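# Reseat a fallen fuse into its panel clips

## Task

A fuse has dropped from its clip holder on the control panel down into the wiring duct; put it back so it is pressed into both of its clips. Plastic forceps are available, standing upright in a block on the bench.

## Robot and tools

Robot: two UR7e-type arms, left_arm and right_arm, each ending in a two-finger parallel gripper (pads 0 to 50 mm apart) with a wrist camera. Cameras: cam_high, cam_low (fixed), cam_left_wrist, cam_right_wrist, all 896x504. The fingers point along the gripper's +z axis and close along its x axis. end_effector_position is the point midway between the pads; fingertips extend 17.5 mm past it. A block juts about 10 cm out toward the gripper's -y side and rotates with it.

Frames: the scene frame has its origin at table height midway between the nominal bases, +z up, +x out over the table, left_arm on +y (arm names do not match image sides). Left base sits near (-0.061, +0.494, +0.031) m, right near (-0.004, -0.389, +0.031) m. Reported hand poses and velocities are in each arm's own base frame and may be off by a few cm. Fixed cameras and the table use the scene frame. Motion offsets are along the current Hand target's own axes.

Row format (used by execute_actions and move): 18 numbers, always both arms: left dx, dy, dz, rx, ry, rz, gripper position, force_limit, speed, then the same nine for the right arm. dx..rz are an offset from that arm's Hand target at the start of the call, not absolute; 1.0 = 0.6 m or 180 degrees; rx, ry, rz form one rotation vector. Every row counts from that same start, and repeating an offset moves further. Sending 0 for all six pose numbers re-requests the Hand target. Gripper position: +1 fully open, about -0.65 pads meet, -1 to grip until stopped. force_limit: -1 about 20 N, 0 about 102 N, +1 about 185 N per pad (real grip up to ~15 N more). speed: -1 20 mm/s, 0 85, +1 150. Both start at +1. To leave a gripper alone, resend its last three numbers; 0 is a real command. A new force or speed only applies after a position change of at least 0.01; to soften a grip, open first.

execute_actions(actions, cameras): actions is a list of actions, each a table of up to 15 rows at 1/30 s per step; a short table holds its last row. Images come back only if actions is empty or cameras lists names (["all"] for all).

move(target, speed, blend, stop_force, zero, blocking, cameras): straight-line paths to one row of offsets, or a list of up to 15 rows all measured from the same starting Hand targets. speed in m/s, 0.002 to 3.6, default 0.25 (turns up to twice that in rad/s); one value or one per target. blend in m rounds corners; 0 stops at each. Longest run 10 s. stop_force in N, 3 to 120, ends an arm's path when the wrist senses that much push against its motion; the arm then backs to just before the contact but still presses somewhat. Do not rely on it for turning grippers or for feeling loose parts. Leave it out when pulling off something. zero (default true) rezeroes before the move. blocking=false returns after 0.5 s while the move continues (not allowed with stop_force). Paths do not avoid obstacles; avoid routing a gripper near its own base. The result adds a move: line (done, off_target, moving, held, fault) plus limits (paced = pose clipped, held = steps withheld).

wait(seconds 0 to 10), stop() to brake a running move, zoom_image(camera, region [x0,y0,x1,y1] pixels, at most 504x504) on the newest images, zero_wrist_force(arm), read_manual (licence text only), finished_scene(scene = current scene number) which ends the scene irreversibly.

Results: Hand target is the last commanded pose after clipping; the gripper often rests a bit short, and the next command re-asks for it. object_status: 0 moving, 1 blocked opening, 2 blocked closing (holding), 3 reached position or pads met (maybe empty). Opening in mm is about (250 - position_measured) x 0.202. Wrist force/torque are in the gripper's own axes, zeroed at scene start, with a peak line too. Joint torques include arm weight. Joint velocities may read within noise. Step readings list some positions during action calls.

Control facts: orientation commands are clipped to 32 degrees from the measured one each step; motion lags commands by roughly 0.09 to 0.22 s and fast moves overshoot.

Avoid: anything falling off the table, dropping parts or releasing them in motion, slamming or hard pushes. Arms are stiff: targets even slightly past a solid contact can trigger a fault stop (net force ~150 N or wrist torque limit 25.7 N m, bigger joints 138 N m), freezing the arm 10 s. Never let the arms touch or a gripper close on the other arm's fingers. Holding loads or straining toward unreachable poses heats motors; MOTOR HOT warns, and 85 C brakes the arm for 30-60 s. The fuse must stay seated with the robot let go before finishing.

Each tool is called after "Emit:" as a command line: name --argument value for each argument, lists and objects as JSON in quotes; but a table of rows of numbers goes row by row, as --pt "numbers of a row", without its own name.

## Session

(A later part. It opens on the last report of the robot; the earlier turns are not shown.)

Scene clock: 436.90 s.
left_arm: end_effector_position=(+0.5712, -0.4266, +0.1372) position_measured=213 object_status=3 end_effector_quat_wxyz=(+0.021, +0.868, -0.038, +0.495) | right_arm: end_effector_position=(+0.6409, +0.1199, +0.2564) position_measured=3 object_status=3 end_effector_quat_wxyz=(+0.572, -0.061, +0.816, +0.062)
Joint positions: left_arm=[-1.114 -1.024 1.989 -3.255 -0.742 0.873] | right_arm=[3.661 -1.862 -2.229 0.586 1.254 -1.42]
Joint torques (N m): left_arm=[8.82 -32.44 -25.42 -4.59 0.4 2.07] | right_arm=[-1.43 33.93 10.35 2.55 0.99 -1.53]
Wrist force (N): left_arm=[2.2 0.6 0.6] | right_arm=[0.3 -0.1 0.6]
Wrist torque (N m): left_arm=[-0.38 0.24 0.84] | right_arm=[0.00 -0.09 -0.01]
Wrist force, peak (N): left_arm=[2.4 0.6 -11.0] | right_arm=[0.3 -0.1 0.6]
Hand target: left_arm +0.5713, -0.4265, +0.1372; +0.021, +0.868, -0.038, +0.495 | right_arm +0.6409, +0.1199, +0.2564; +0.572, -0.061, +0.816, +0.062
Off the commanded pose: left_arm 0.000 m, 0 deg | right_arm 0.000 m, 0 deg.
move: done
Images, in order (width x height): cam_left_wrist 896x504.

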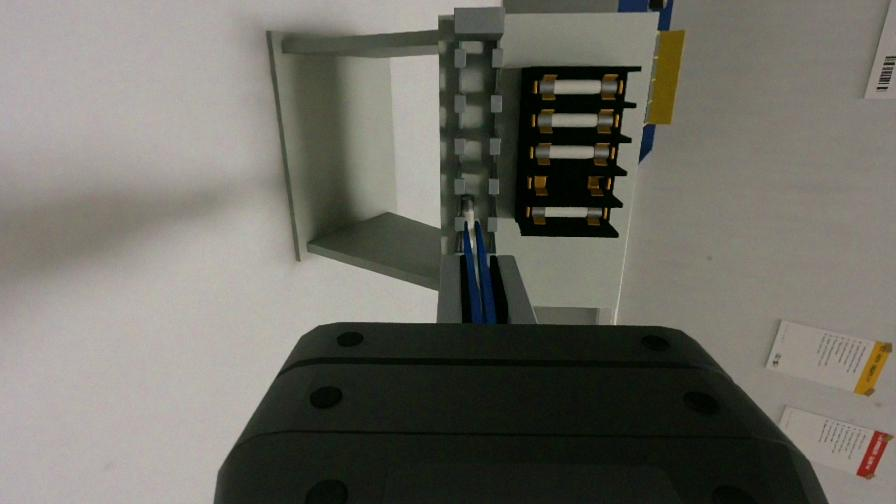

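Emit:
execute_actions --actions '[[[0.0015,0,-0.003,0,0,0,-0.34,-1,-1,0,0,0,0,0,0,1,1,1]],[[0,0,0,0,0,0,-0.34,-1,-1,0,0,0,0,0,0,1,1,1]]]'

Emit:
move --target '[0,0,0.029,0,0,0,-0.34,-1,-1,0,0,0,0,0,0,1,1,1]' --speed 0.012 --stop_force 16 --cameras '["cam_left_wrist"]'

Emit:
zoom_image --camera "cam_left_wrist" --region '[445, 180, 515, 270]'

Scene clock: 453.20 s.
left_arm: end_effector_position=(+0.5702, -0.4265, +0.1389) position_measured=203 object_status=3 end_effector_quat_wxyz=(+0.021, +0.868, -0.038, +0.495) | right_arm: end_effector_position=(+0.6409, +0.1199, +0.2564) position_measured=3 object_status=3 end_effector_quat_wxyz=(+0.572, -0.061, +0.816, +0.062)
Joint positions: left_arm=[-1.115 -1.029 1.99 -3.251 -0.741 0.871] | right_arm=[3.661 -1.862 -2.229 0.586 1.254 -1.42]
Joint torques (N m): left_arm=[-5.53 -31.39 -25.19 -4.61 -0.26 2.26] | right_arm=[-1.42 34.1 10.54 2.52 1.13 -1.71]
Wrist force (N): left_arm=[2.4 0.7 0.6] | right_arm=[0.4 -0.3 0.2]
Wrist torque (N m): left_arm=[-0.38 0.20 0.85] | right_arm=[-0.04 -0.10 -0.01]
Wrist force, peak (N): left_arm=[3.3 0.2 0.3] | right_arm=[0.4 -0.4 0.7]
Hand target: left_arm +0.5702, -0.4265, +0.1389; +0.021, +0.868, -0.038, +0.495 | right_arm +0.6409, +0.1199, +0.2564; +0.572, -0.061, +0.816, +0.062
Off the commanded pose: left_arm 0.000 m, 0 deg | right_arm 0.000 m, 0 deg.
Step readings (end_effector_position of left_arm | right_arm):
0: (+0.5713, -0.4265, +0.1372) | (+0.6409, +0.1199, +0.2564)
1: (+0.5713, -0.4265, +0.1372) | (+0.6409, +0.1199, +0.2564)
2: (+0.5711, -0.4265, +0.1376) | (+0.6409, +0.1199, +0.2564)
4: (+0.5704, -0.4264, +0.1387) | (+0.6409, +0.1199, +0.2564)
8: (+0.5702, -0.4264, +0.1390) | (+0.6409, +0.1199, +0.2564)
15: (+0.5702, -0.4264, +0.1389) | (+0.6409, +0.1199, +0.2564)
16: (+0.5702, -0.4264, +0.1389) | (+0.6409, +0.1199, +0.2564)
17: (+0.5702, -0.4264, +0.1389) | (+0.6409, +0.1199, +0.2564)
19: (+0.5702, -0.4264, +0.1389) | (+0.6409, +0.1199, +0.2564)
23: (+0.5702, -0.4264, +0.1388) | (+0.6409, +0.1199, +0.2564)
30: (+0.5702, -0.4264, +0.1388) | (+0.6409, +0.1199, +0.2564)

Scene clock: 455.47 s.
left_arm: end_effector_position=(+0.5823, -0.4275, +0.1317) position_measured=203 object_status=3 end_effector_quat_wxyz=(+0.021, +0.868, -0.038, +0.495) | right_arm: end_effector_position=(+0.6409, +0.1199, +0.2564) position_measured=3 object_status=3 end_effector_quat_wxyz=(+0.572, -0.061, +0.816, +0.062)
Joint positions: left_arm=[-1.095 -0.997 1.963 -3.271 -0.754 0.893] | right_arm=[3.661 -1.862 -2.229 0.586 1.254 -1.42]
Joint torques (N m): left_arm=[-7.27 -48.06 -6.74 -2.89 3.07 -1.9] | right_arm=[-0.49 34.05 10.81 2.37 1.04 -1.69]
Wrist force (N): left_arm=[2.6 0.8 -15.9] | right_arm=[0.5 -0.4 0.4]
Wrist torque (N m): left_arm=[-0.44 0.23 0.71] | right_arm=[-0.05 -0.11 -0.01]
Wrist force, peak (N): left_arm=[-0.4 -1.6 -42.0] | right_arm=[0.5 -0.3 0.7]
Hand target: left_arm +0.5823, -0.4275, +0.1317; +0.021, +0.868, -0.038, +0.495 (not the last commanded pose) | right_arm +0.6409, +0.1199, +0.2564; +0.572, -0.061, +0.816, +0.062
Off the commanded pose: left_arm 0.003 m, 0 deg | right_arm 0.000 m, 0 deg.
move: contact (left_arm)
Images, in order (width x height): cam_left_wrist 896x504.

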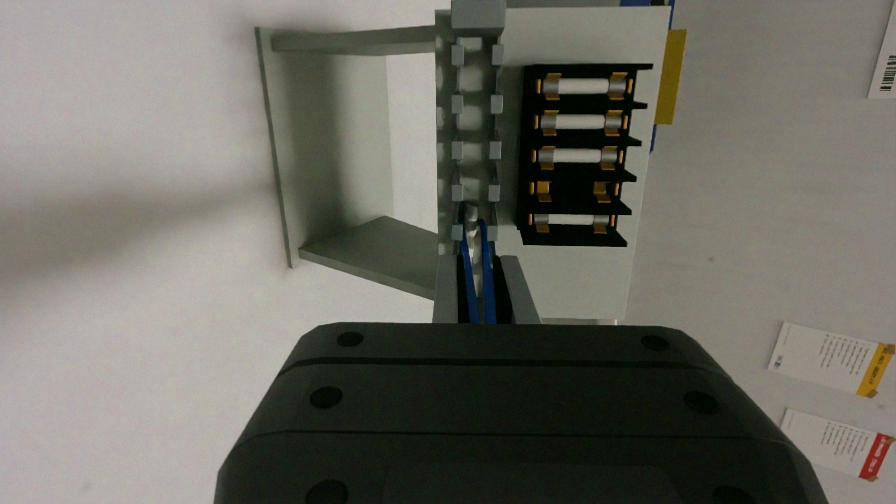

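Scaled by 5.600 from the camera's 896x504 image, which has a finer 1280x720 frame.

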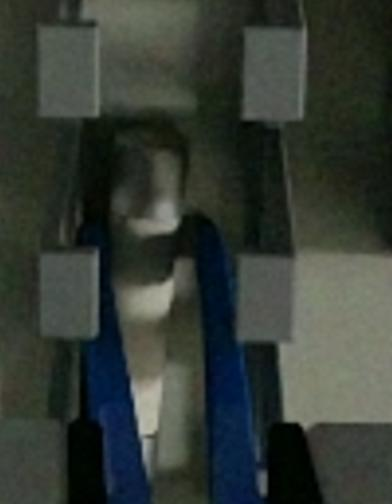

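Emit:
execute_actions --actions '[[[0,0,-0.001,0,0,0,-0.38,-1,-1,0,0,0,0,0,0,1,1,1]],[[0,0,0,0,0,0,-0.41,-1,-1,0,0,0,0,0,0,1,1,1]],[[0,0,0,0,0,0,-0.41,-1,-1,0,0,0,0,0,0,1,1,1]]]' --cameras '["cam_left_wrist"]'

Emit:
zoom_image --camera "cam_left_wrist" --region '[445, 180, 515, 270]'

Emit:
move --target '[0,0,-0.025,0,0,0,-0.41,-1,-1,0,0,0,0,0,0,1,1,1]' --speed 0.02 --cameras '["cam_left_wrist"]'

Emit:
zoom_image --camera "cam_left_wrist" --region '[445, 180, 515, 270]'

Scene clock: 462.17 s.
left_arm: end_effector_position=(+0.5818, -0.4275, +0.1320) position_measured=214 object_status=3 end_effector_quat_wxyz=(+0.021, +0.868, -0.038, +0.495) | right_arm: end_effector_position=(+0.6409, +0.1199, +0.2564) position_measured=3 object_status=3 end_effector_quat_wxyz=(+0.572, -0.061, +0.816, +0.062)
Joint positions: left_arm=[-1.096 -0.998 1.964 -3.271 -0.754 0.892] | right_arm=[3.661 -1.862 -2.229 0.586 1.254 -1.42]
Joint torques (N m): left_arm=[7.19 -32.17 -24.53 -4.52 -0.08 2.28] | right_arm=[-0.2 34.34 10.52 2.41 0.98 -1.83]
Wrist force (N): left_arm=[2.5 0.3 0.8] | right_arm=[0.1 -0.1 0.5]
Wrist torque (N m): left_arm=[-0.43 0.20 0.85] | right_arm=[-0.01 -0.04 -0.01]
Wrist force, peak (N): left_arm=[2.2 0.8 -16.1] | right_arm=[0.3 -0.5 0.7]
Hand target: left_arm +0.5818, -0.4275, +0.1320; +0.021, +0.868, -0.038, +0.495 | right_arm +0.6409, +0.1199, +0.2564; +0.572, -0.061, +0.816, +0.062
Off the commanded pose: left_arm 0.000 m, 0 deg | right_arm 0.000 m, 0 deg.
Step readings (end_effector_position of left_arm | right_arm):
0: (+0.5823, -0.4275, +0.1317) | (+0.6409, +0.1199, +0.2564)
1: (+0.5823, -0.4275, +0.1317) | (+0.6409, +0.1199, +0.2564)
2: (+0.5822, -0.4275, +0.1318) | (+0.6409, +0.1199, +0.2564)
4: (+0.5819, -0.4274, +0.1319) | (+0.6409, +0.1199, +0.2564)
8: (+0.5818, -0.4274, +0.1320) | (+0.6409, +0.1199, +0.2564)
15: (+0.5818, -0.4274, +0.1320) | (+0.6409, +0.1199, +0.2564)
16: (+0.5818, -0.4274, +0.1320) | (+0.6409, +0.1199, +0.2564)
17: (+0.5818, -0.4274, +0.1320) | (+0.6409, +0.1199, +0.2564)
19: (+0.5818, -0.4275, +0.1320) | (+0.6409, +0.1199, +0.2564)
23: (+0.5818, -0.4275, +0.1320) | (+0.6409, +0.1199, +0.2564)
30: (+0.5818, -0.4275, +0.1320) | (+0.6409, +0.1199, +0.2564)
31: (+0.5818, -0.4275, +0.1320) | (+0.6409, +0.1199, +0.2564)
32: (+0.5818, -0.4275, +0.1320) | (+0.6409, +0.1199, +0.2564)
34: (+0.5818, -0.4275, +0.1320) | (+0.6409, +0.1199, +0.2564)
38: (+0.5818, -0.4275, +0.1320) | (+0.6409, +0.1199, +0.2564)
45: (+0.5818, -0.4275, +0.1320) | (+0.6409, +0.1199, +0.2564)
Images, in order (width x height): cam_left_wrist 896x504.

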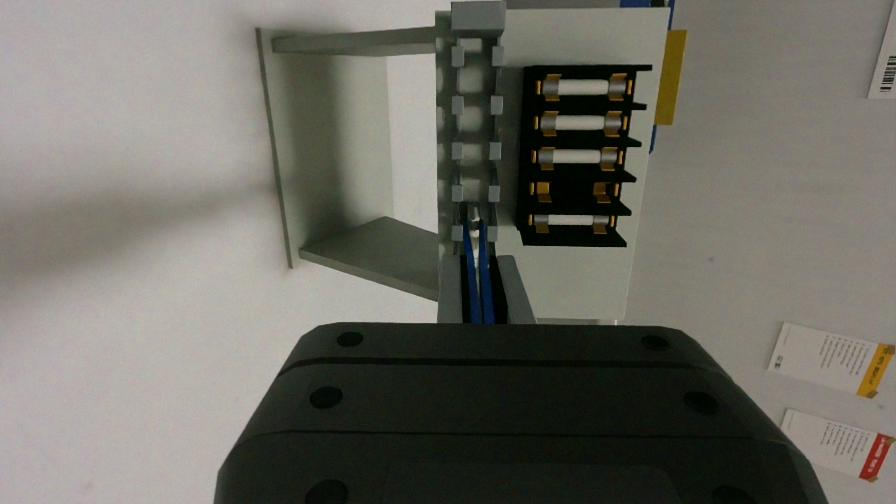

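Scaled by 5.600 from the camera's 896x504 image, which has a finer 1280x720 frame.

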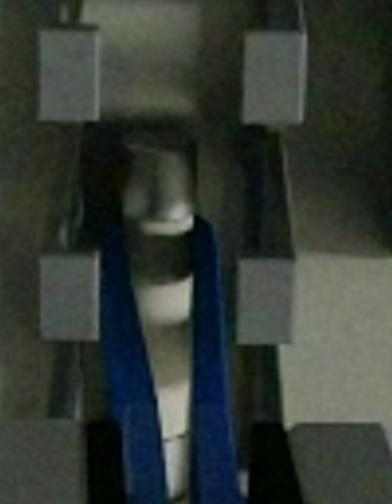

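Scene clock: 463.17 s.
left_arm: end_effector_position=(+0.5688, -0.4264, +0.1397) position_measured=214 object_status=3 end_effector_quat_wxyz=(+0.021, +0.868, -0.038, +0.495) | right_arm: end_effector_position=(+0.6409, +0.1199, +0.2564) position_measured=3 object_status=3 end_effector_quat_wxyz=(+0.572, -0.061, +0.816, +0.062)
Joint positions: left_arm=[-1.118 -1.033 1.993 -3.248 -0.74 0.869] | right_arm=[3.661 -1.862 -2.229 0.586 1.254 -1.42]
Joint torques (N m): left_arm=[9.6 -32.73 -26.36 -4.58 0.23 2.39] | right_arm=[-0.54 33.91 10.86 2.38 1.04 -1.76]
Wrist force (N): left_arm=[2.1 0.4 0.5] | right_arm=[0.1 -0.3 0.3]
Wrist torque (N m): left_arm=[-0.42 0.25 0.84] | right_arm=[-0.04 -0.06 -0.01]
Wrist force, peak (N): left_arm=[2.4 0.5 1.2] | right_arm=[0.5 -0.5 0.6]
Hand target: left_arm +0.5690, -0.4264, +0.1396; +0.021, +0.868, -0.038, +0.495 | right_arm +0.6409, +0.1199, +0.2564; +0.572, -0.061, +0.816, +0.062
Off the commanded pose: left_arm 0.000 m, 0 deg | right_arm 0.000 m, 0 deg.
move: done
Images, in order (width x height): cam_left_wrist 896x504.

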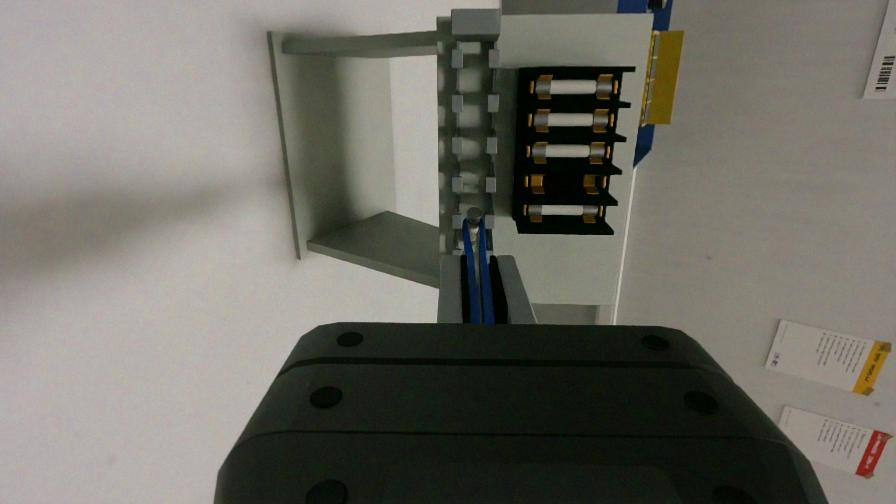

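Scaled by 5.600 from the camera's 896x504 image, which has a finer 1280x720 frame.

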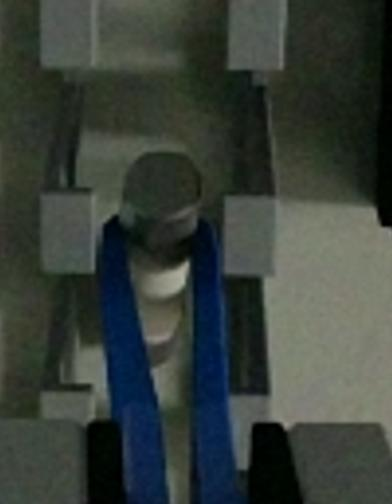

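Emit:
move --target '[0,0,-0.07,0,0,0,-0.41,-1,-1,0,0,0,0,0,0,1,1,1]' --speed 0.04 --cameras '["cam_left_wrist"]'

Emit:
zoom_image --camera "cam_left_wrist" --region '[430, 180, 520, 280]'

Emit:
zoom_image --camera "cam_high" --region '[430, 210, 530, 310]'

Scene clock: 469.73 s.
left_arm: end_effector_position=(+0.5328, -0.4233, +0.1610) position_measured=214 object_status=3 end_effector_quat_wxyz=(+0.021, +0.868, -0.038, +0.495) | right_arm: end_effector_position=(+0.6409, +0.1199, +0.2564) position_measured=3 object_status=3 end_effector_quat_wxyz=(+0.572, -0.061, +0.816, +0.062)
Joint positions: left_arm=[-1.18 -1.132 2.068 -3.168 -0.7 0.795] | right_arm=[3.661 -1.862 -2.229 0.586 1.254 -1.42]
Joint torques (N m): left_arm=[11.23 -26.91 -26.37 -4.61 0.02 2.64] | right_arm=[-0.79 33.56 10.98 2.32 0.92 -1.73]
Wrist force (N): left_arm=[2.2 0.8 1.3] | right_arm=[0.5 -0.2 0.4]
Wrist torque (N m): left_arm=[-0.38 0.24 0.76] | right_arm=[-0.02 -0.11 -0.01]
Wrist force, peak (N): left_arm=[2.9 0.0 1.7] | right_arm=[0.5 -0.3 0.6]
Hand target: left_arm +0.5329, -0.4232, +0.1610; +0.021, +0.868, -0.038, +0.495 | right_arm +0.6409, +0.1199, +0.2564; +0.572, -0.061, +0.816, +0.062
Off the commanded pose: left_arm 0.000 m, 0 deg | right_arm 0.000 m, 0 deg.
move: done
Images, in order (width x height): cam_left_wrist 896x504.

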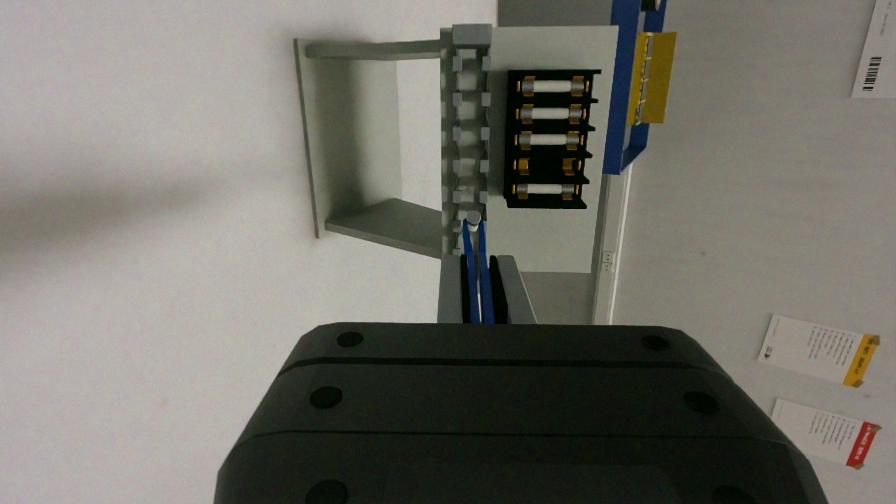

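Scaled by 5.040 from the camera's 896x504 image, which has a finer 1280x720 frame.

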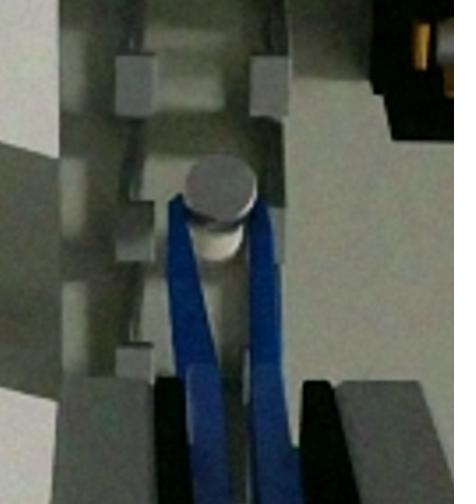

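This scene's latest camera images include none from cam_high. They are from: cam_left_wrist. cam_high's image comes with the result of a call that names it in "cameras".

Emit:
move --target '[0,0,-0.07,0,0,0,-0.41,-1,-1,0,0,0,0,0,0,1,1,1]' --speed 0.06 --cameras '["all"]'

Emit:
zoom_image --camera "cam_left_wrist" --region '[430, 180, 520, 280]'

Emit:
zoom_image --camera "cam_high" --region '[440, 210, 510, 290]'

Emit:
zoom_image --camera "cam_low" --region '[410, 160, 500, 240]'

Scene clock: 477.43 s.
left_arm: end_effector_position=(+0.4969, -0.4201, +0.1823) position_measured=214 object_status=3 end_effector_quat_wxyz=(+0.021, +0.868, -0.038, +0.495) | right_arm: end_effector_position=(+0.6409, +0.1199, +0.2564) position_measured=3 object_status=3 end_effector_quat_wxyz=(+0.572, -0.061, +0.816, +0.062)
Joint positions: left_arm=[-1.248 -1.238 2.132 -3.058 -0.66 0.708] | right_arm=[3.661 -1.862 -2.229 0.586 1.254 -1.42]
Joint torques (N m): left_arm=[8.42 -31.58 -24.95 -3.27 0.11 1.8] | right_arm=[-0.5 33.95 11.52 2.21 1.03 -1.7]
Wrist force (N): left_arm=[2.6 0.3 0.8] | right_arm=[0.2 -0.2 0.3]
Wrist torque (N m): left_arm=[-0.46 0.17 0.62] | right_arm=[-0.01 -0.07 -0.01]
Wrist force, peak (N): left_arm=[2.9 0.3 2.0] | right_arm=[0.5 -0.4 0.4]
Hand target: left_arm +0.4969, -0.4201, +0.1823; +0.021, +0.868, -0.038, +0.495 | right_arm +0.6409, +0.1199, +0.2564; +0.572, -0.061, +0.816, +0.062
Off the commanded pose: left_arm 0.000 m, 0 deg | right_arm 0.000 m, 0 deg.
move: done

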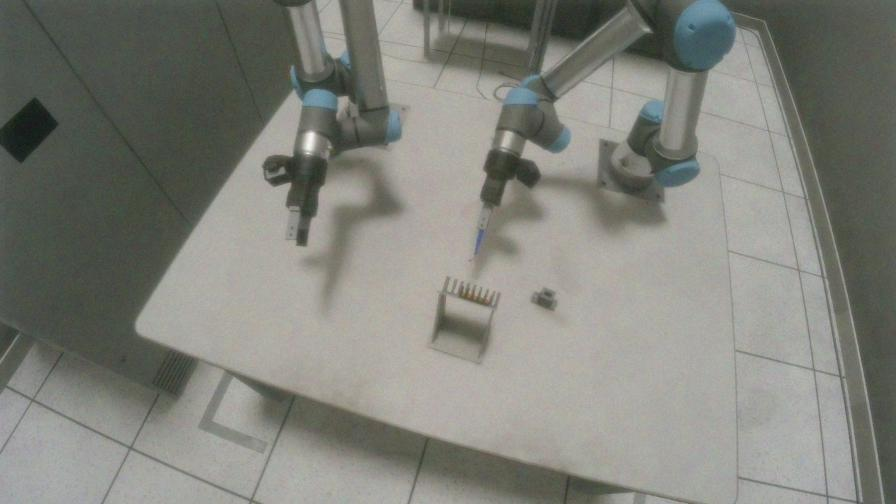

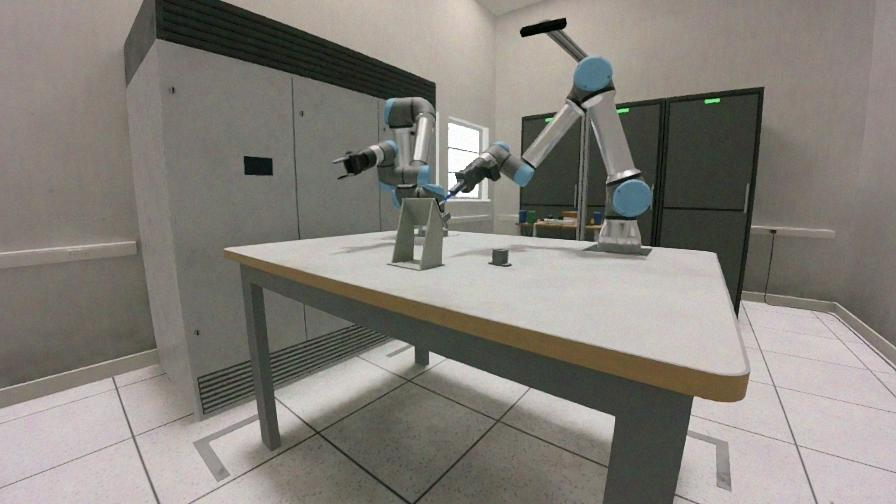

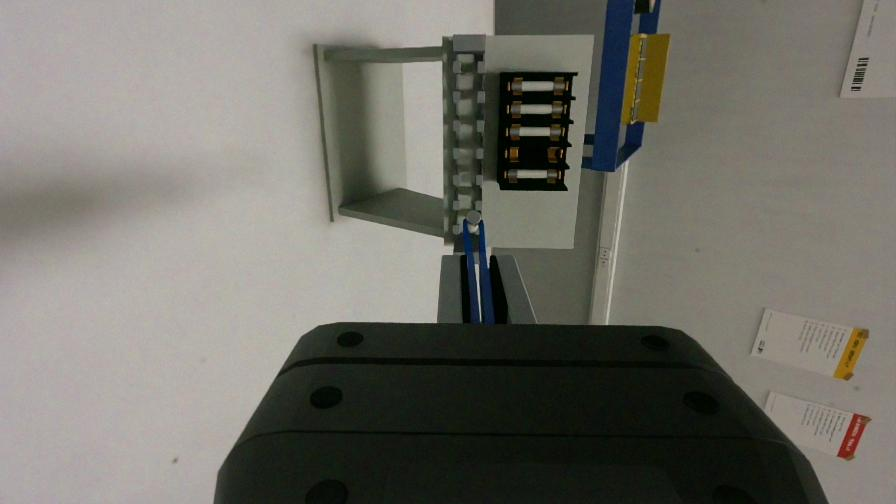

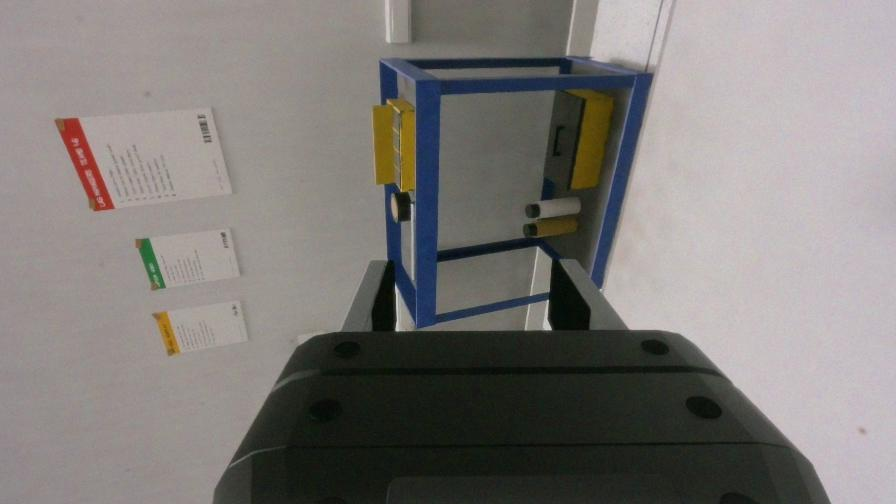

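Scaled by 5.040 from the camera's 896x504 image, which has a finer 1280x720 frame.

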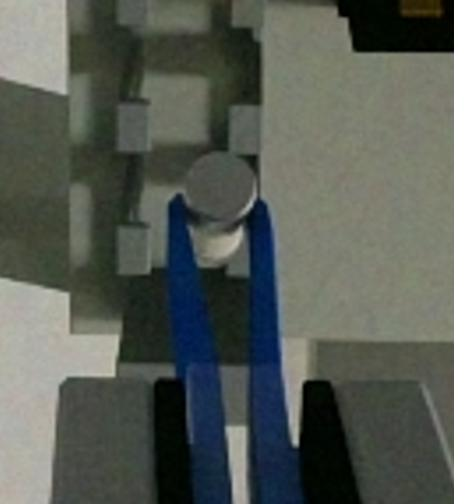

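Scaled by 6.300 from the camera's 896x504 image, which has a finer 1280x720 frame.

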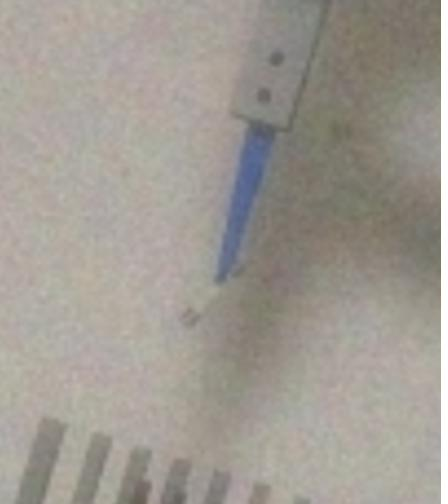

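Scaled by 5.600 from the camera's 896x504 image, which has a finer 1280x720 frame.

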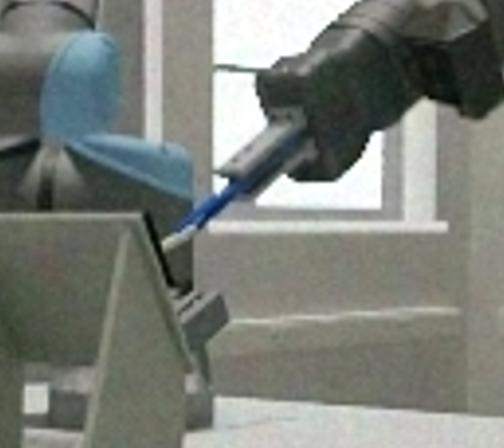

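Emit:
move --target '[0.0593,0.0263,0,0,0,-0.5,-0.41,-1,-1,0,0,0,0,0,0,1,1,1]' --cameras '["cam_left_wrist","cam_high"]'

Emit:
zoom_image --camera "cam_left_wrist" --region '[400, 120, 560, 280]'

Emit:
zoom_image --camera "cam_high" --region '[430, 220, 510, 300]'

Scene clock: 500.53 s.
left_arm: end_effector_position=(+0.5136, -0.4374, +0.2130) position_measured=214 object_status=3 end_effector_quat_wxyz=(+0.365, +0.641, +0.586, +0.335) | right_arm: end_effector_position=(+0.6409, +0.1199, +0.2564) position_measured=3 object_status=3 end_effector_quat_wxyz=(+0.572, -0.061, +0.816, +0.062)
Joint positions: left_arm=[-1.227 -1.249 2.039 -2.976 -0.672 -0.835] | right_arm=[3.661 -1.862 -2.229 0.586 1.254 -1.42]
Joint torques (N m): left_arm=[-2.14 -43.93 -9.9 -4.6 3.29 -1.88] | right_arm=[-0.23 33.57 11.06 2.19 0.89 -1.78]
Wrist force (N): left_arm=[-1.6 5.1 1.5] | right_arm=[0.1 -0.1 0.5]
Wrist torque (N m): left_arm=[-0.73 -0.03 0.36] | right_arm=[0.00 -0.06 -0.02]
Wrist force, peak (N): left_arm=[-1.8 5.4 1.7] | right_arm=[0.6 -0.5 0.5]
Hand target: left_arm +0.5135, -0.4374, +0.2129; +0.365, +0.641, +0.586, +0.335 | right_arm +0.6409, +0.1199, +0.2564; +0.572, -0.061, +0.816, +0.062
Off the commanded pose: left_arm 0.000 m, 0 deg | right_arm 0.000 m, 0 deg.
move: done
Images, in order (width x height): cam_high 896x504, cam_left_wrist 896x504.

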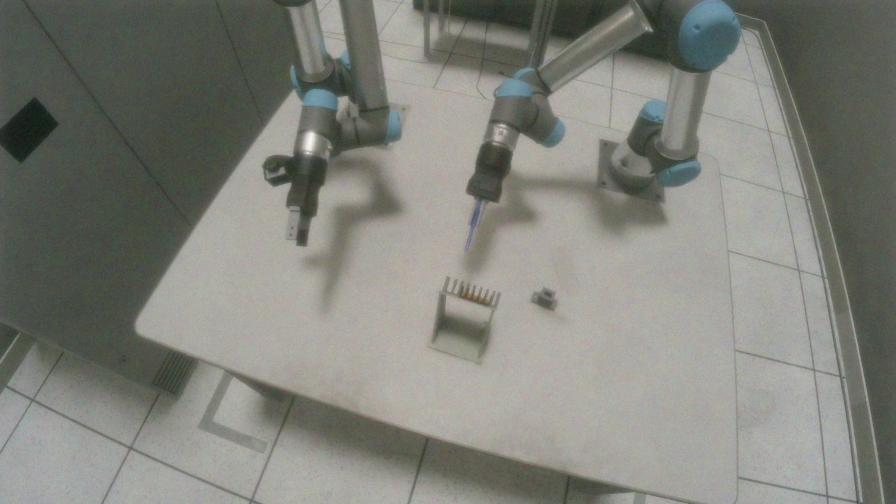

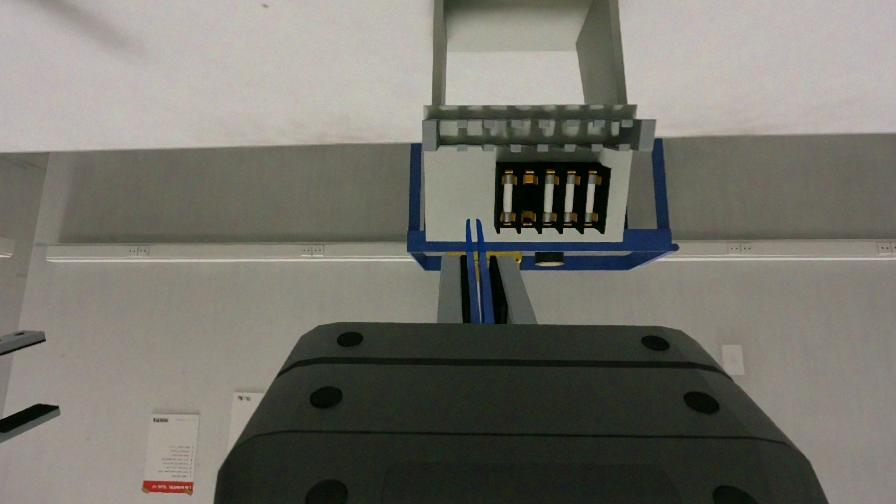

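Scaled by 3.150 from the camera's 896x504 image, which has a finer 1280x720 frame.

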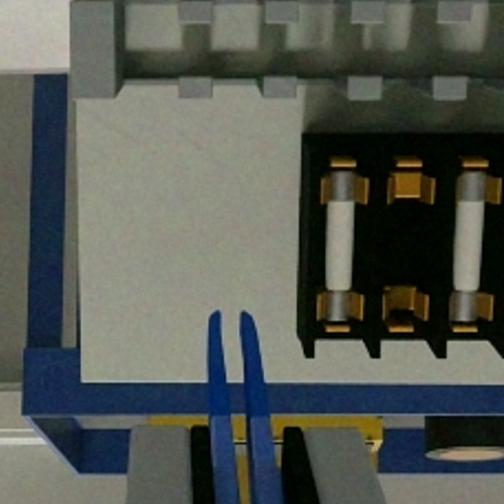

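Scaled by 6.300 from the camera's 896x504 image, which has a finer 1280x720 frame.

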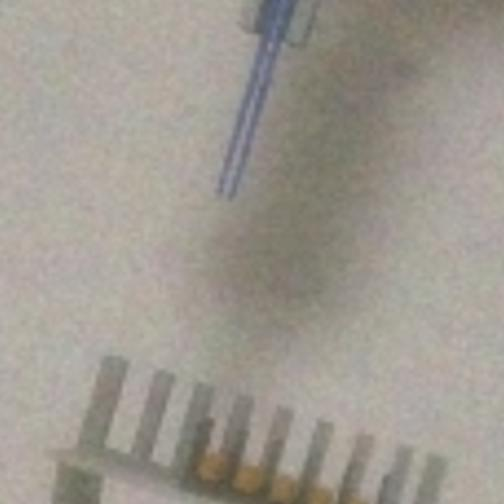

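Emit:
zoom_image --camera "cam_left_wrist" --region '[400, 90, 660, 160]'

Emit:
zoom_image --camera "cam_left_wrist" --region '[200, 0, 660, 160]'

Emit:
zoom_image --camera "cam_high" --region '[380, 200, 560, 380]'

Scaled by 1.938 from the camera's 896x504 image, which has a finer 1280x720 frame.

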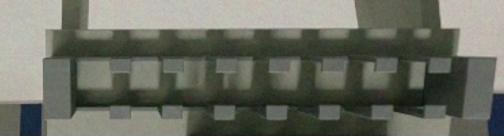

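Scaled by 1.096 from the camera's 896x504 image, which has a finer 1280x720 frame.

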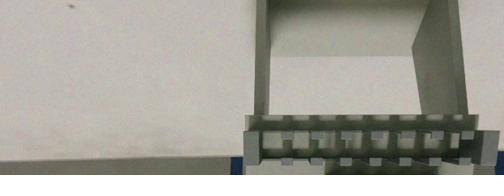

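Scaled by 2.800 from the camera's 896x504 image, which has a finer 1280x720 frame.

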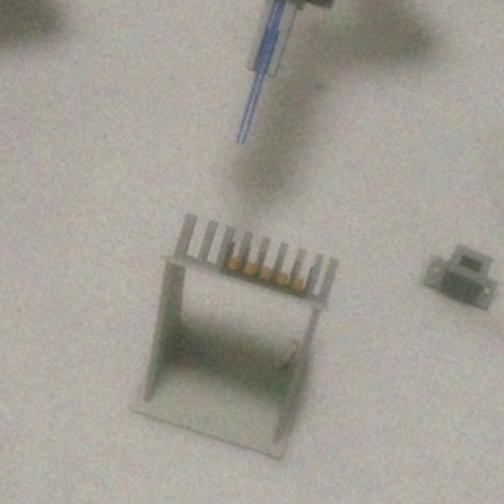

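Emit:
zoom_image --camera "cam_high" --region '[425, 280, 505, 370]'

Emit:
zoom_image --camera "cam_high" --region '[440, 120, 560, 240]'

Emit:
wait --seconds 0 --cameras '["cam_low"]'

Emit:
zoom_image --camera "cam_low" --region '[370, 180, 510, 290]'

Scaled by 5.600 from the camera's 896x504 image, which has a finer 1280x720 frame.

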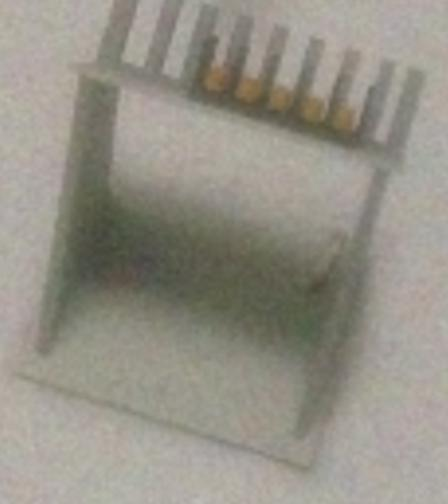

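Scaled by 4.200 from the camera's 896x504 image, which has a finer 1280x720 frame.

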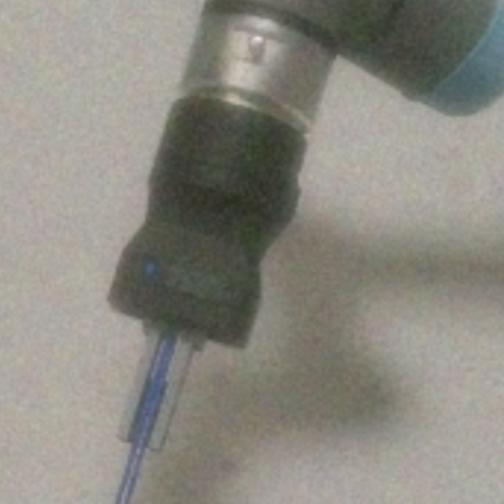

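Scene clock: 508.10 s.
left_arm: end_effector_position=(+0.5135, -0.4374, +0.2129) position_measured=214 object_status=3 end_effector_quat_wxyz=(+0.365, +0.641, +0.586, +0.335) | right_arm: end_effector_position=(+0.6409, +0.1199, +0.2564) position_measured=3 object_status=3 end_effector_quat_wxyz=(+0.572, -0.061, +0.816, +0.062)
Joint positions: left_arm=[-1.227 -1.249 2.039 -2.976 -0.672 -0.835] | right_arm=[3.661 -1.862 -2.229 0.586 1.254 -1.42]
Joint torques (N m): left_arm=[-10.45 -27.74 -9.15 -4.53 3 -1.75] | right_arm=[0.26 33.39 12.09 1.99 0.85 -1.6]
Wrist force (N): left_arm=[-1.5 5.1 1.3] | right_arm=[0.1 -0.3 0.3]
Wrist torque (N m): left_arm=[-0.72 -0.04 0.37] | right_arm=[-0.04 -0.05 0.00]
Wrist force, peak (N): left_arm=[-1.8 5.4 2.0] | right_arm=[0.6 -0.5 0.5]
Hand target: left_arm +0.5135, -0.4374, +0.2129; +0.365, +0.641, +0.586, +0.335 | right_arm +0.6409, +0.1199, +0.2564; +0.572, -0.061, +0.816, +0.062
Tool commands: left_gripper/position=-0.41 left_gripper/force_limit=-1.0 left_gripper/speed=-1.0 right_gripper/position=+1.0 right_gripper/force_limit=+1.0 right_gripper/speed=+1.0
Off the commanded pose: left_arm 0.000 m, 0 deg | right_arm 0.000 m, 0 deg.
Images, in order (width x height): cam_low 896x504.

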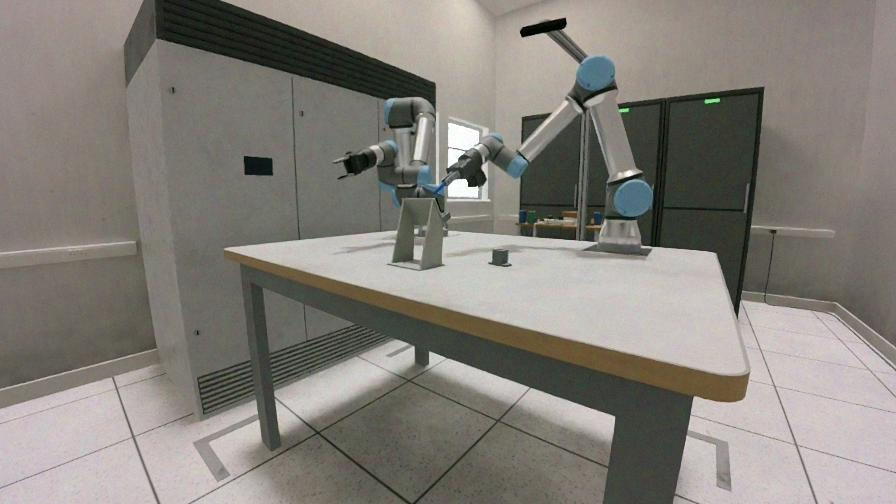

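Scaled by 3.600 from the camera's 896x504 image, which has a finer 1280x720 frame.

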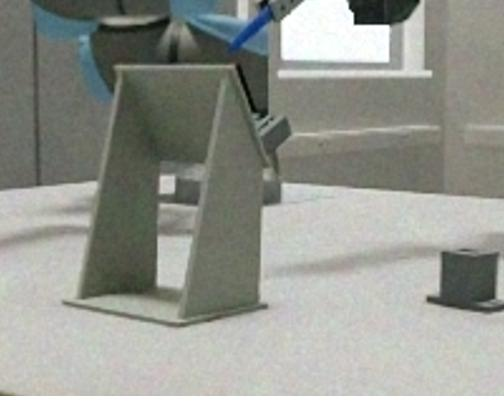

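Emit:
move --target '[0.026,0.156,-0.12,0.333,0,0,-0.41,-1,-1,0,0,0,0,0,0,1,1,1]' --cameras '["cam_left_wrist"]'

Emit:
zoom_image --camera "cam_left_wrist" --region '[330, 80, 630, 330]'

Scene clock: 516.10 s.
left_arm: end_effector_position=(+0.5006, -0.4207, +0.3301) position_measured=214 object_status=3 end_effector_quat_wxyz=(-0.004, +0.737, +0.676, -0.002) | right_arm: end_effector_position=(+0.6409, +0.1199, +0.2564) position_measured=3 object_status=3 end_effector_quat_wxyz=(+0.572, -0.061, +0.816, +0.062)
Joint positions: left_arm=[-0.902 -1.206 1.129 -1.487 -1.576 -0.815] | right_arm=[3.661 -1.862 -2.229 0.586 1.254 -1.42]
Joint torques (N m): left_arm=[-9.72 -41.9 -34.63 -1.52 -1.69 -1.41] | right_arm=[0.17 33.42 12.01 1.92 0.63 -1.72]
Wrist force (N): left_arm=[-0.5 1.3 -0.2] | right_arm=[0.3 -0.2 0.6]
Wrist torque (N m): left_arm=[-0.03 0.00 0.23] | right_arm=[-0.02 -0.09 0.00]
Wrist force, peak (N): left_arm=[-1.8 5.5 1.5] | right_arm=[0.6 -0.4 0.4]
Hand target: left_arm +0.5005, -0.4208, +0.3302; -0.004, +0.737, +0.676, -0.002 | right_arm +0.6409, +0.1199, +0.2564; +0.572, -0.061, +0.816, +0.062
Off the commanded pose: left_arm 0.000 m, 0 deg | right_arm 0.000 m, 0 deg.
move: done
Images, in order (width x height): cam_left_wrist 896x504.

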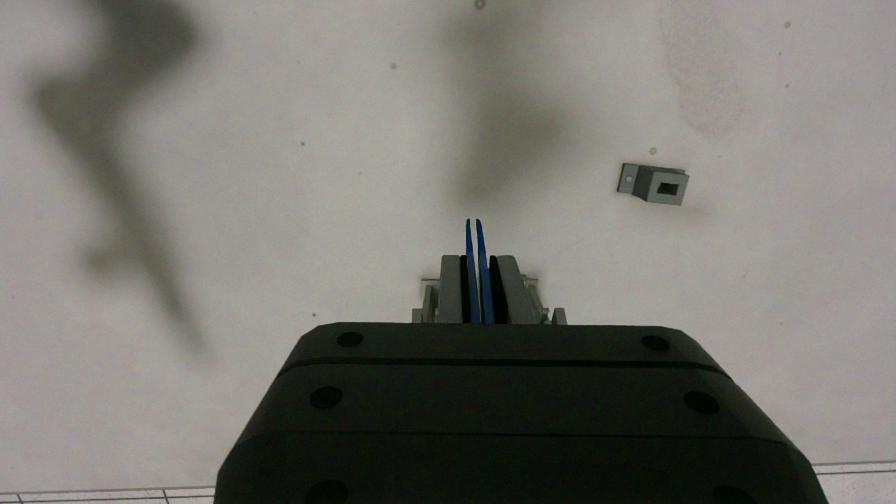

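Scaled by 1.680 from the camera's 896x504 image, which has a finer 1280x720 frame.

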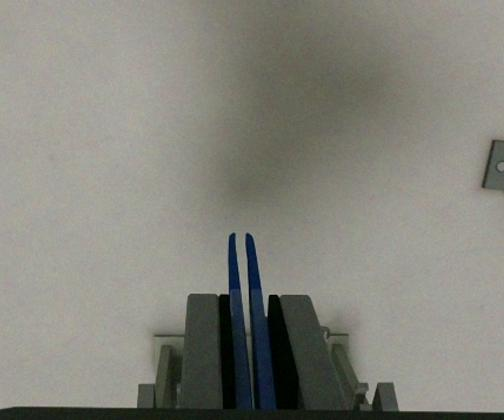

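Emit:
move --target '[0.03,-0.1,0,-0.14,0,0,-0.41,-1,-1,0,0,0,0,0,0,1,1,1]' --cameras '["cam_left_wrist"]'

Emit:
zoom_image --camera "cam_left_wrist" --region '[340, 70, 560, 250]'

Scene clock: 520.93 s.
left_arm: end_effector_position=(+0.4423, -0.3976, +0.3307) position_measured=214 object_status=3 end_effector_quat_wxyz=(+0.157, +0.720, +0.660, +0.145) end_effector_velocity=(+0.001, +0.001, +0.000) end_effector_angular_velocity=(+0.001, -0.005, +0.001) | right_arm: end_effector_position=(+0.6409, +0.1199, +0.2564) position_measured=3 object_status=3 end_effector_quat_wxyz=(+0.572, -0.061, +0.816, +0.062)
Joint positions: left_arm=[-1.123 -1.551 1.664 -1.912 -1.203 -0.992] | right_arm=[3.661 -1.862 -2.229 0.586 1.254 -1.42]
Joint velocities: left_arm=[0 -0.002 0.003 -0.003 0.005 0] | right_arm=[within noise]
Joint torques (N m): left_arm=[-6.78 -36.43 -17.08 -5.05 2.68 0.86] | right_arm=[0.66 33.03 11.22 1.92 0.91 -1.72]
Wrist force (N): left_arm=[-1.3 3.0 -0.4] | right_arm=[0.4 -0.4 0.4]
Wrist torque (N m): left_arm=[-0.29 0.13 0.17] | right_arm=[-0.06 -0.10 -0.01]
Wrist force, peak (N): left_arm=[-1.3 3.2 -0.3] | right_arm=[0.1 -0.5 0.7]
Hand target: left_arm +0.4423, -0.3976, +0.3307; +0.157, +0.720, +0.660, +0.145 | right_arm +0.6409, +0.1199, +0.2564; +0.572, -0.061, +0.816, +0.062
Off the commanded pose: left_arm 0.000 m, 0 deg | right_arm 0.000 m, 0 deg.
move: done
Images, in order (width x height): cam_left_wrist 896x504.

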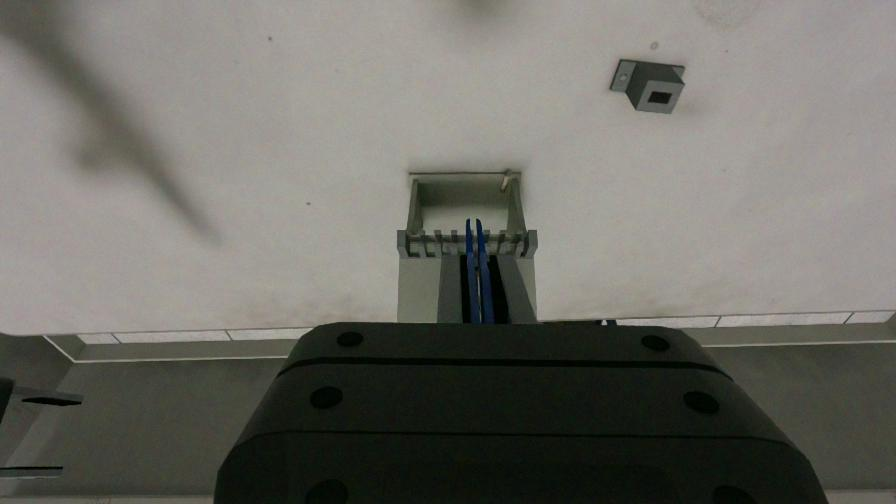

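Scaled by 2.291 from the camera's 896x504 image, which has a finer 1280x720 frame.

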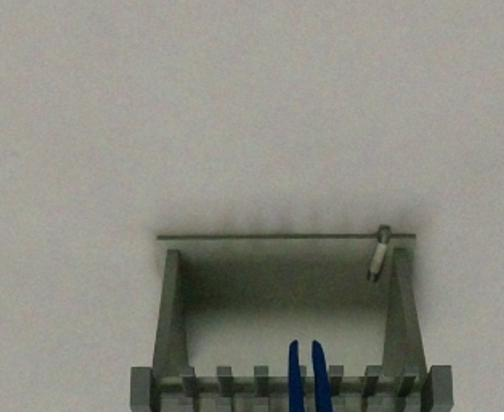

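Emit:
move --target '[0.114,-0.0082,0.4758,-0.1098,-0.0209,0.0297,-0.34,-1,-1,0,0,0,0,0,0,1,1,1]' --cameras '["cam_left_wrist"]'

Emit:
zoom_image --camera "cam_left_wrist" --region '[390, 130, 550, 290]'

Scene clock: 550.80 s.
left_arm: end_effector_position=(+0.5628, -0.3392, +0.0695) position_measured=203 object_status=3 end_effector_quat_wxyz=(+0.293, +0.717, +0.586, +0.239) | right_arm: end_effector_position=(+0.6409, +0.1199, +0.2564) position_measured=3 object_status=3 end_effector_quat_wxyz=(+0.572, -0.061, +0.816, +0.062)
Joint positions: left_arm=[-0.943 -1.084 2.144 -3.258 -1.078 -0.579] | right_arm=[3.661 -1.862 -2.229 0.586 1.254 -1.42]
Joint torques (N m): left_arm=[-10.04 -28.26 -8.01 -5.01 2.21 2.3] | right_arm=[0.28 32.78 12.48 1.82 0.67 -1.76]
Wrist force (N): left_arm=[-1.0 4.6 0.5] | right_arm=[0.4 -0.2 0.3]
Wrist torque (N m): left_arm=[-0.49 0.00 0.46] | right_arm=[-0.02 -0.10 -0.01]
Wrist force, peak (N): left_arm=[-2.3 3.7 -3.3] | right_arm=[0.2 -0.3 0.8]
Hand target: left_arm +0.5627, -0.3392, +0.0694; +0.293, +0.717, +0.586, +0.240 | right_arm +0.6409, +0.1199, +0.2564; +0.572, -0.061, +0.816, +0.062
Off the commanded pose: left_arm 0.000 m, 0 deg | right_arm 0.000 m, 0 deg.
move: done
Images, in order (width x height): cam_left_wrist 896x504.

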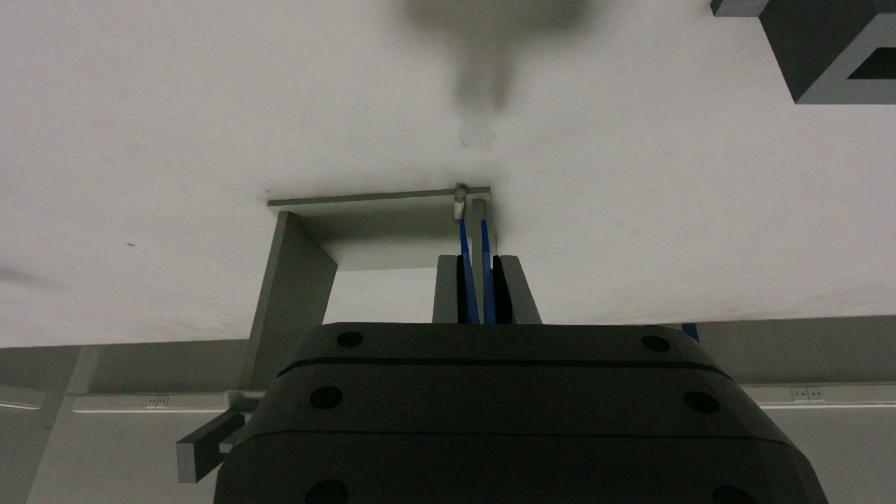

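Scaled by 3.150 from the camera's 896x504 image, which has a finer 1280x720 frame.

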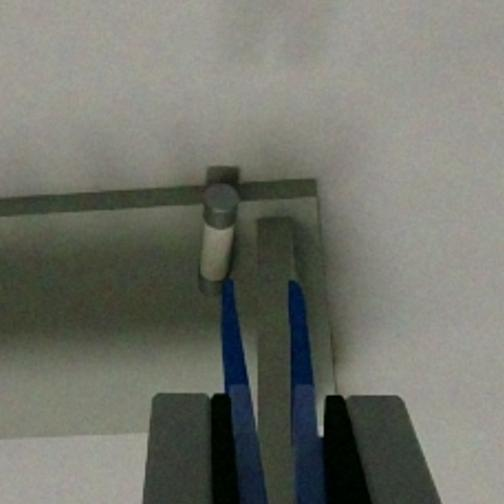

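Emit:
move --pt "-0.0092 0.0077 0 0 0 0 -0.34 -1 -1 0 0 0 0 0 0 1 1 1" --pt "-0.0092 0.0077 0.055 0 0 0 -0.34 -1 -1 0 0 0 0 0 0 1 1 1" --speed 0.1 --cameras '["cam_left_wrist"]'

Emit:
zoom_image --camera "cam_left_wrist" --region '[430, 170, 520, 260]'

Scene clock: 561.37 s.
left_arm: end_effector_position=(+0.5875, -0.3498, +0.0491) position_measured=203 object_status=3 end_effector_quat_wxyz=(+0.293, +0.717, +0.586, +0.240) | right_arm: end_effector_position=(+0.6409, +0.1199, +0.2564) position_measured=3 object_status=3 end_effector_quat_wxyz=(+0.572, -0.061, +0.816, +0.062)
Joint positions: left_arm=[-0.915 -0.996 2.069 -3.282 -1.094 -0.554] | right_arm=[3.661 -1.862 -2.229 0.586 1.254 -1.42]
Joint torques (N m): left_arm=[-13.04 -34.57 -11.25 -3.42 2.64 -2.11] | right_arm=[0.82 33.27 12.13 1.84 0.84 -1.68]
Wrist force (N): left_arm=[-1.6 4.6 0.7] | right_arm=[0.3 -0.1 0.6]
Wrist torque (N m): left_arm=[-0.50 0.12 0.35] | right_arm=[-0.01 -0.08 -0.01]
Wrist force, peak (N): left_arm=[-1.7 4.9 1.0] | right_arm=[0.3 -0.7 0.4]
Hand target: left_arm +0.5875, -0.3498, +0.0491; +0.293, +0.717, +0.586, +0.240 | right_arm +0.6409, +0.1199, +0.2564; +0.572, -0.061, +0.816, +0.062
Off the commanded pose: left_arm 0.000 m, 0 deg | right_arm 0.000 m, 0 deg.
move: done
Images, in order (width x height): cam_left_wrist 896x504.

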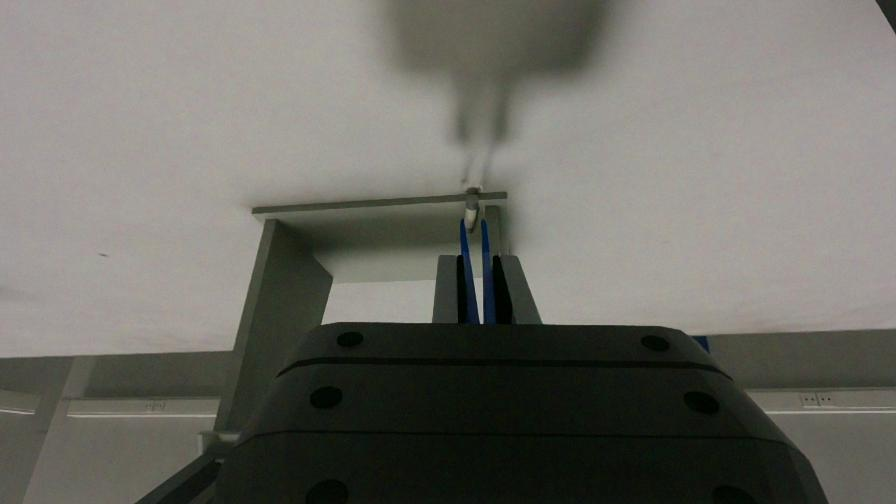

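Scaled by 5.600 from the camera's 896x504 image, which has a finer 1280x720 frame.

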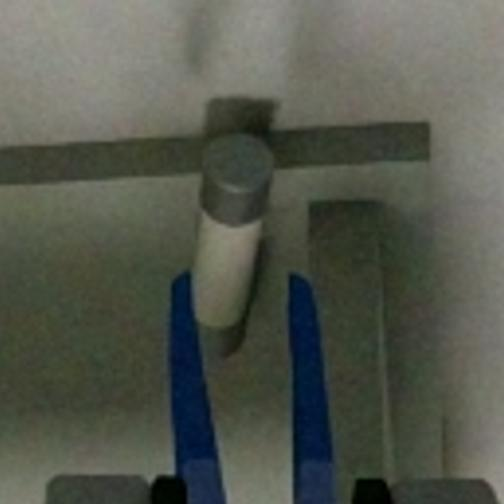

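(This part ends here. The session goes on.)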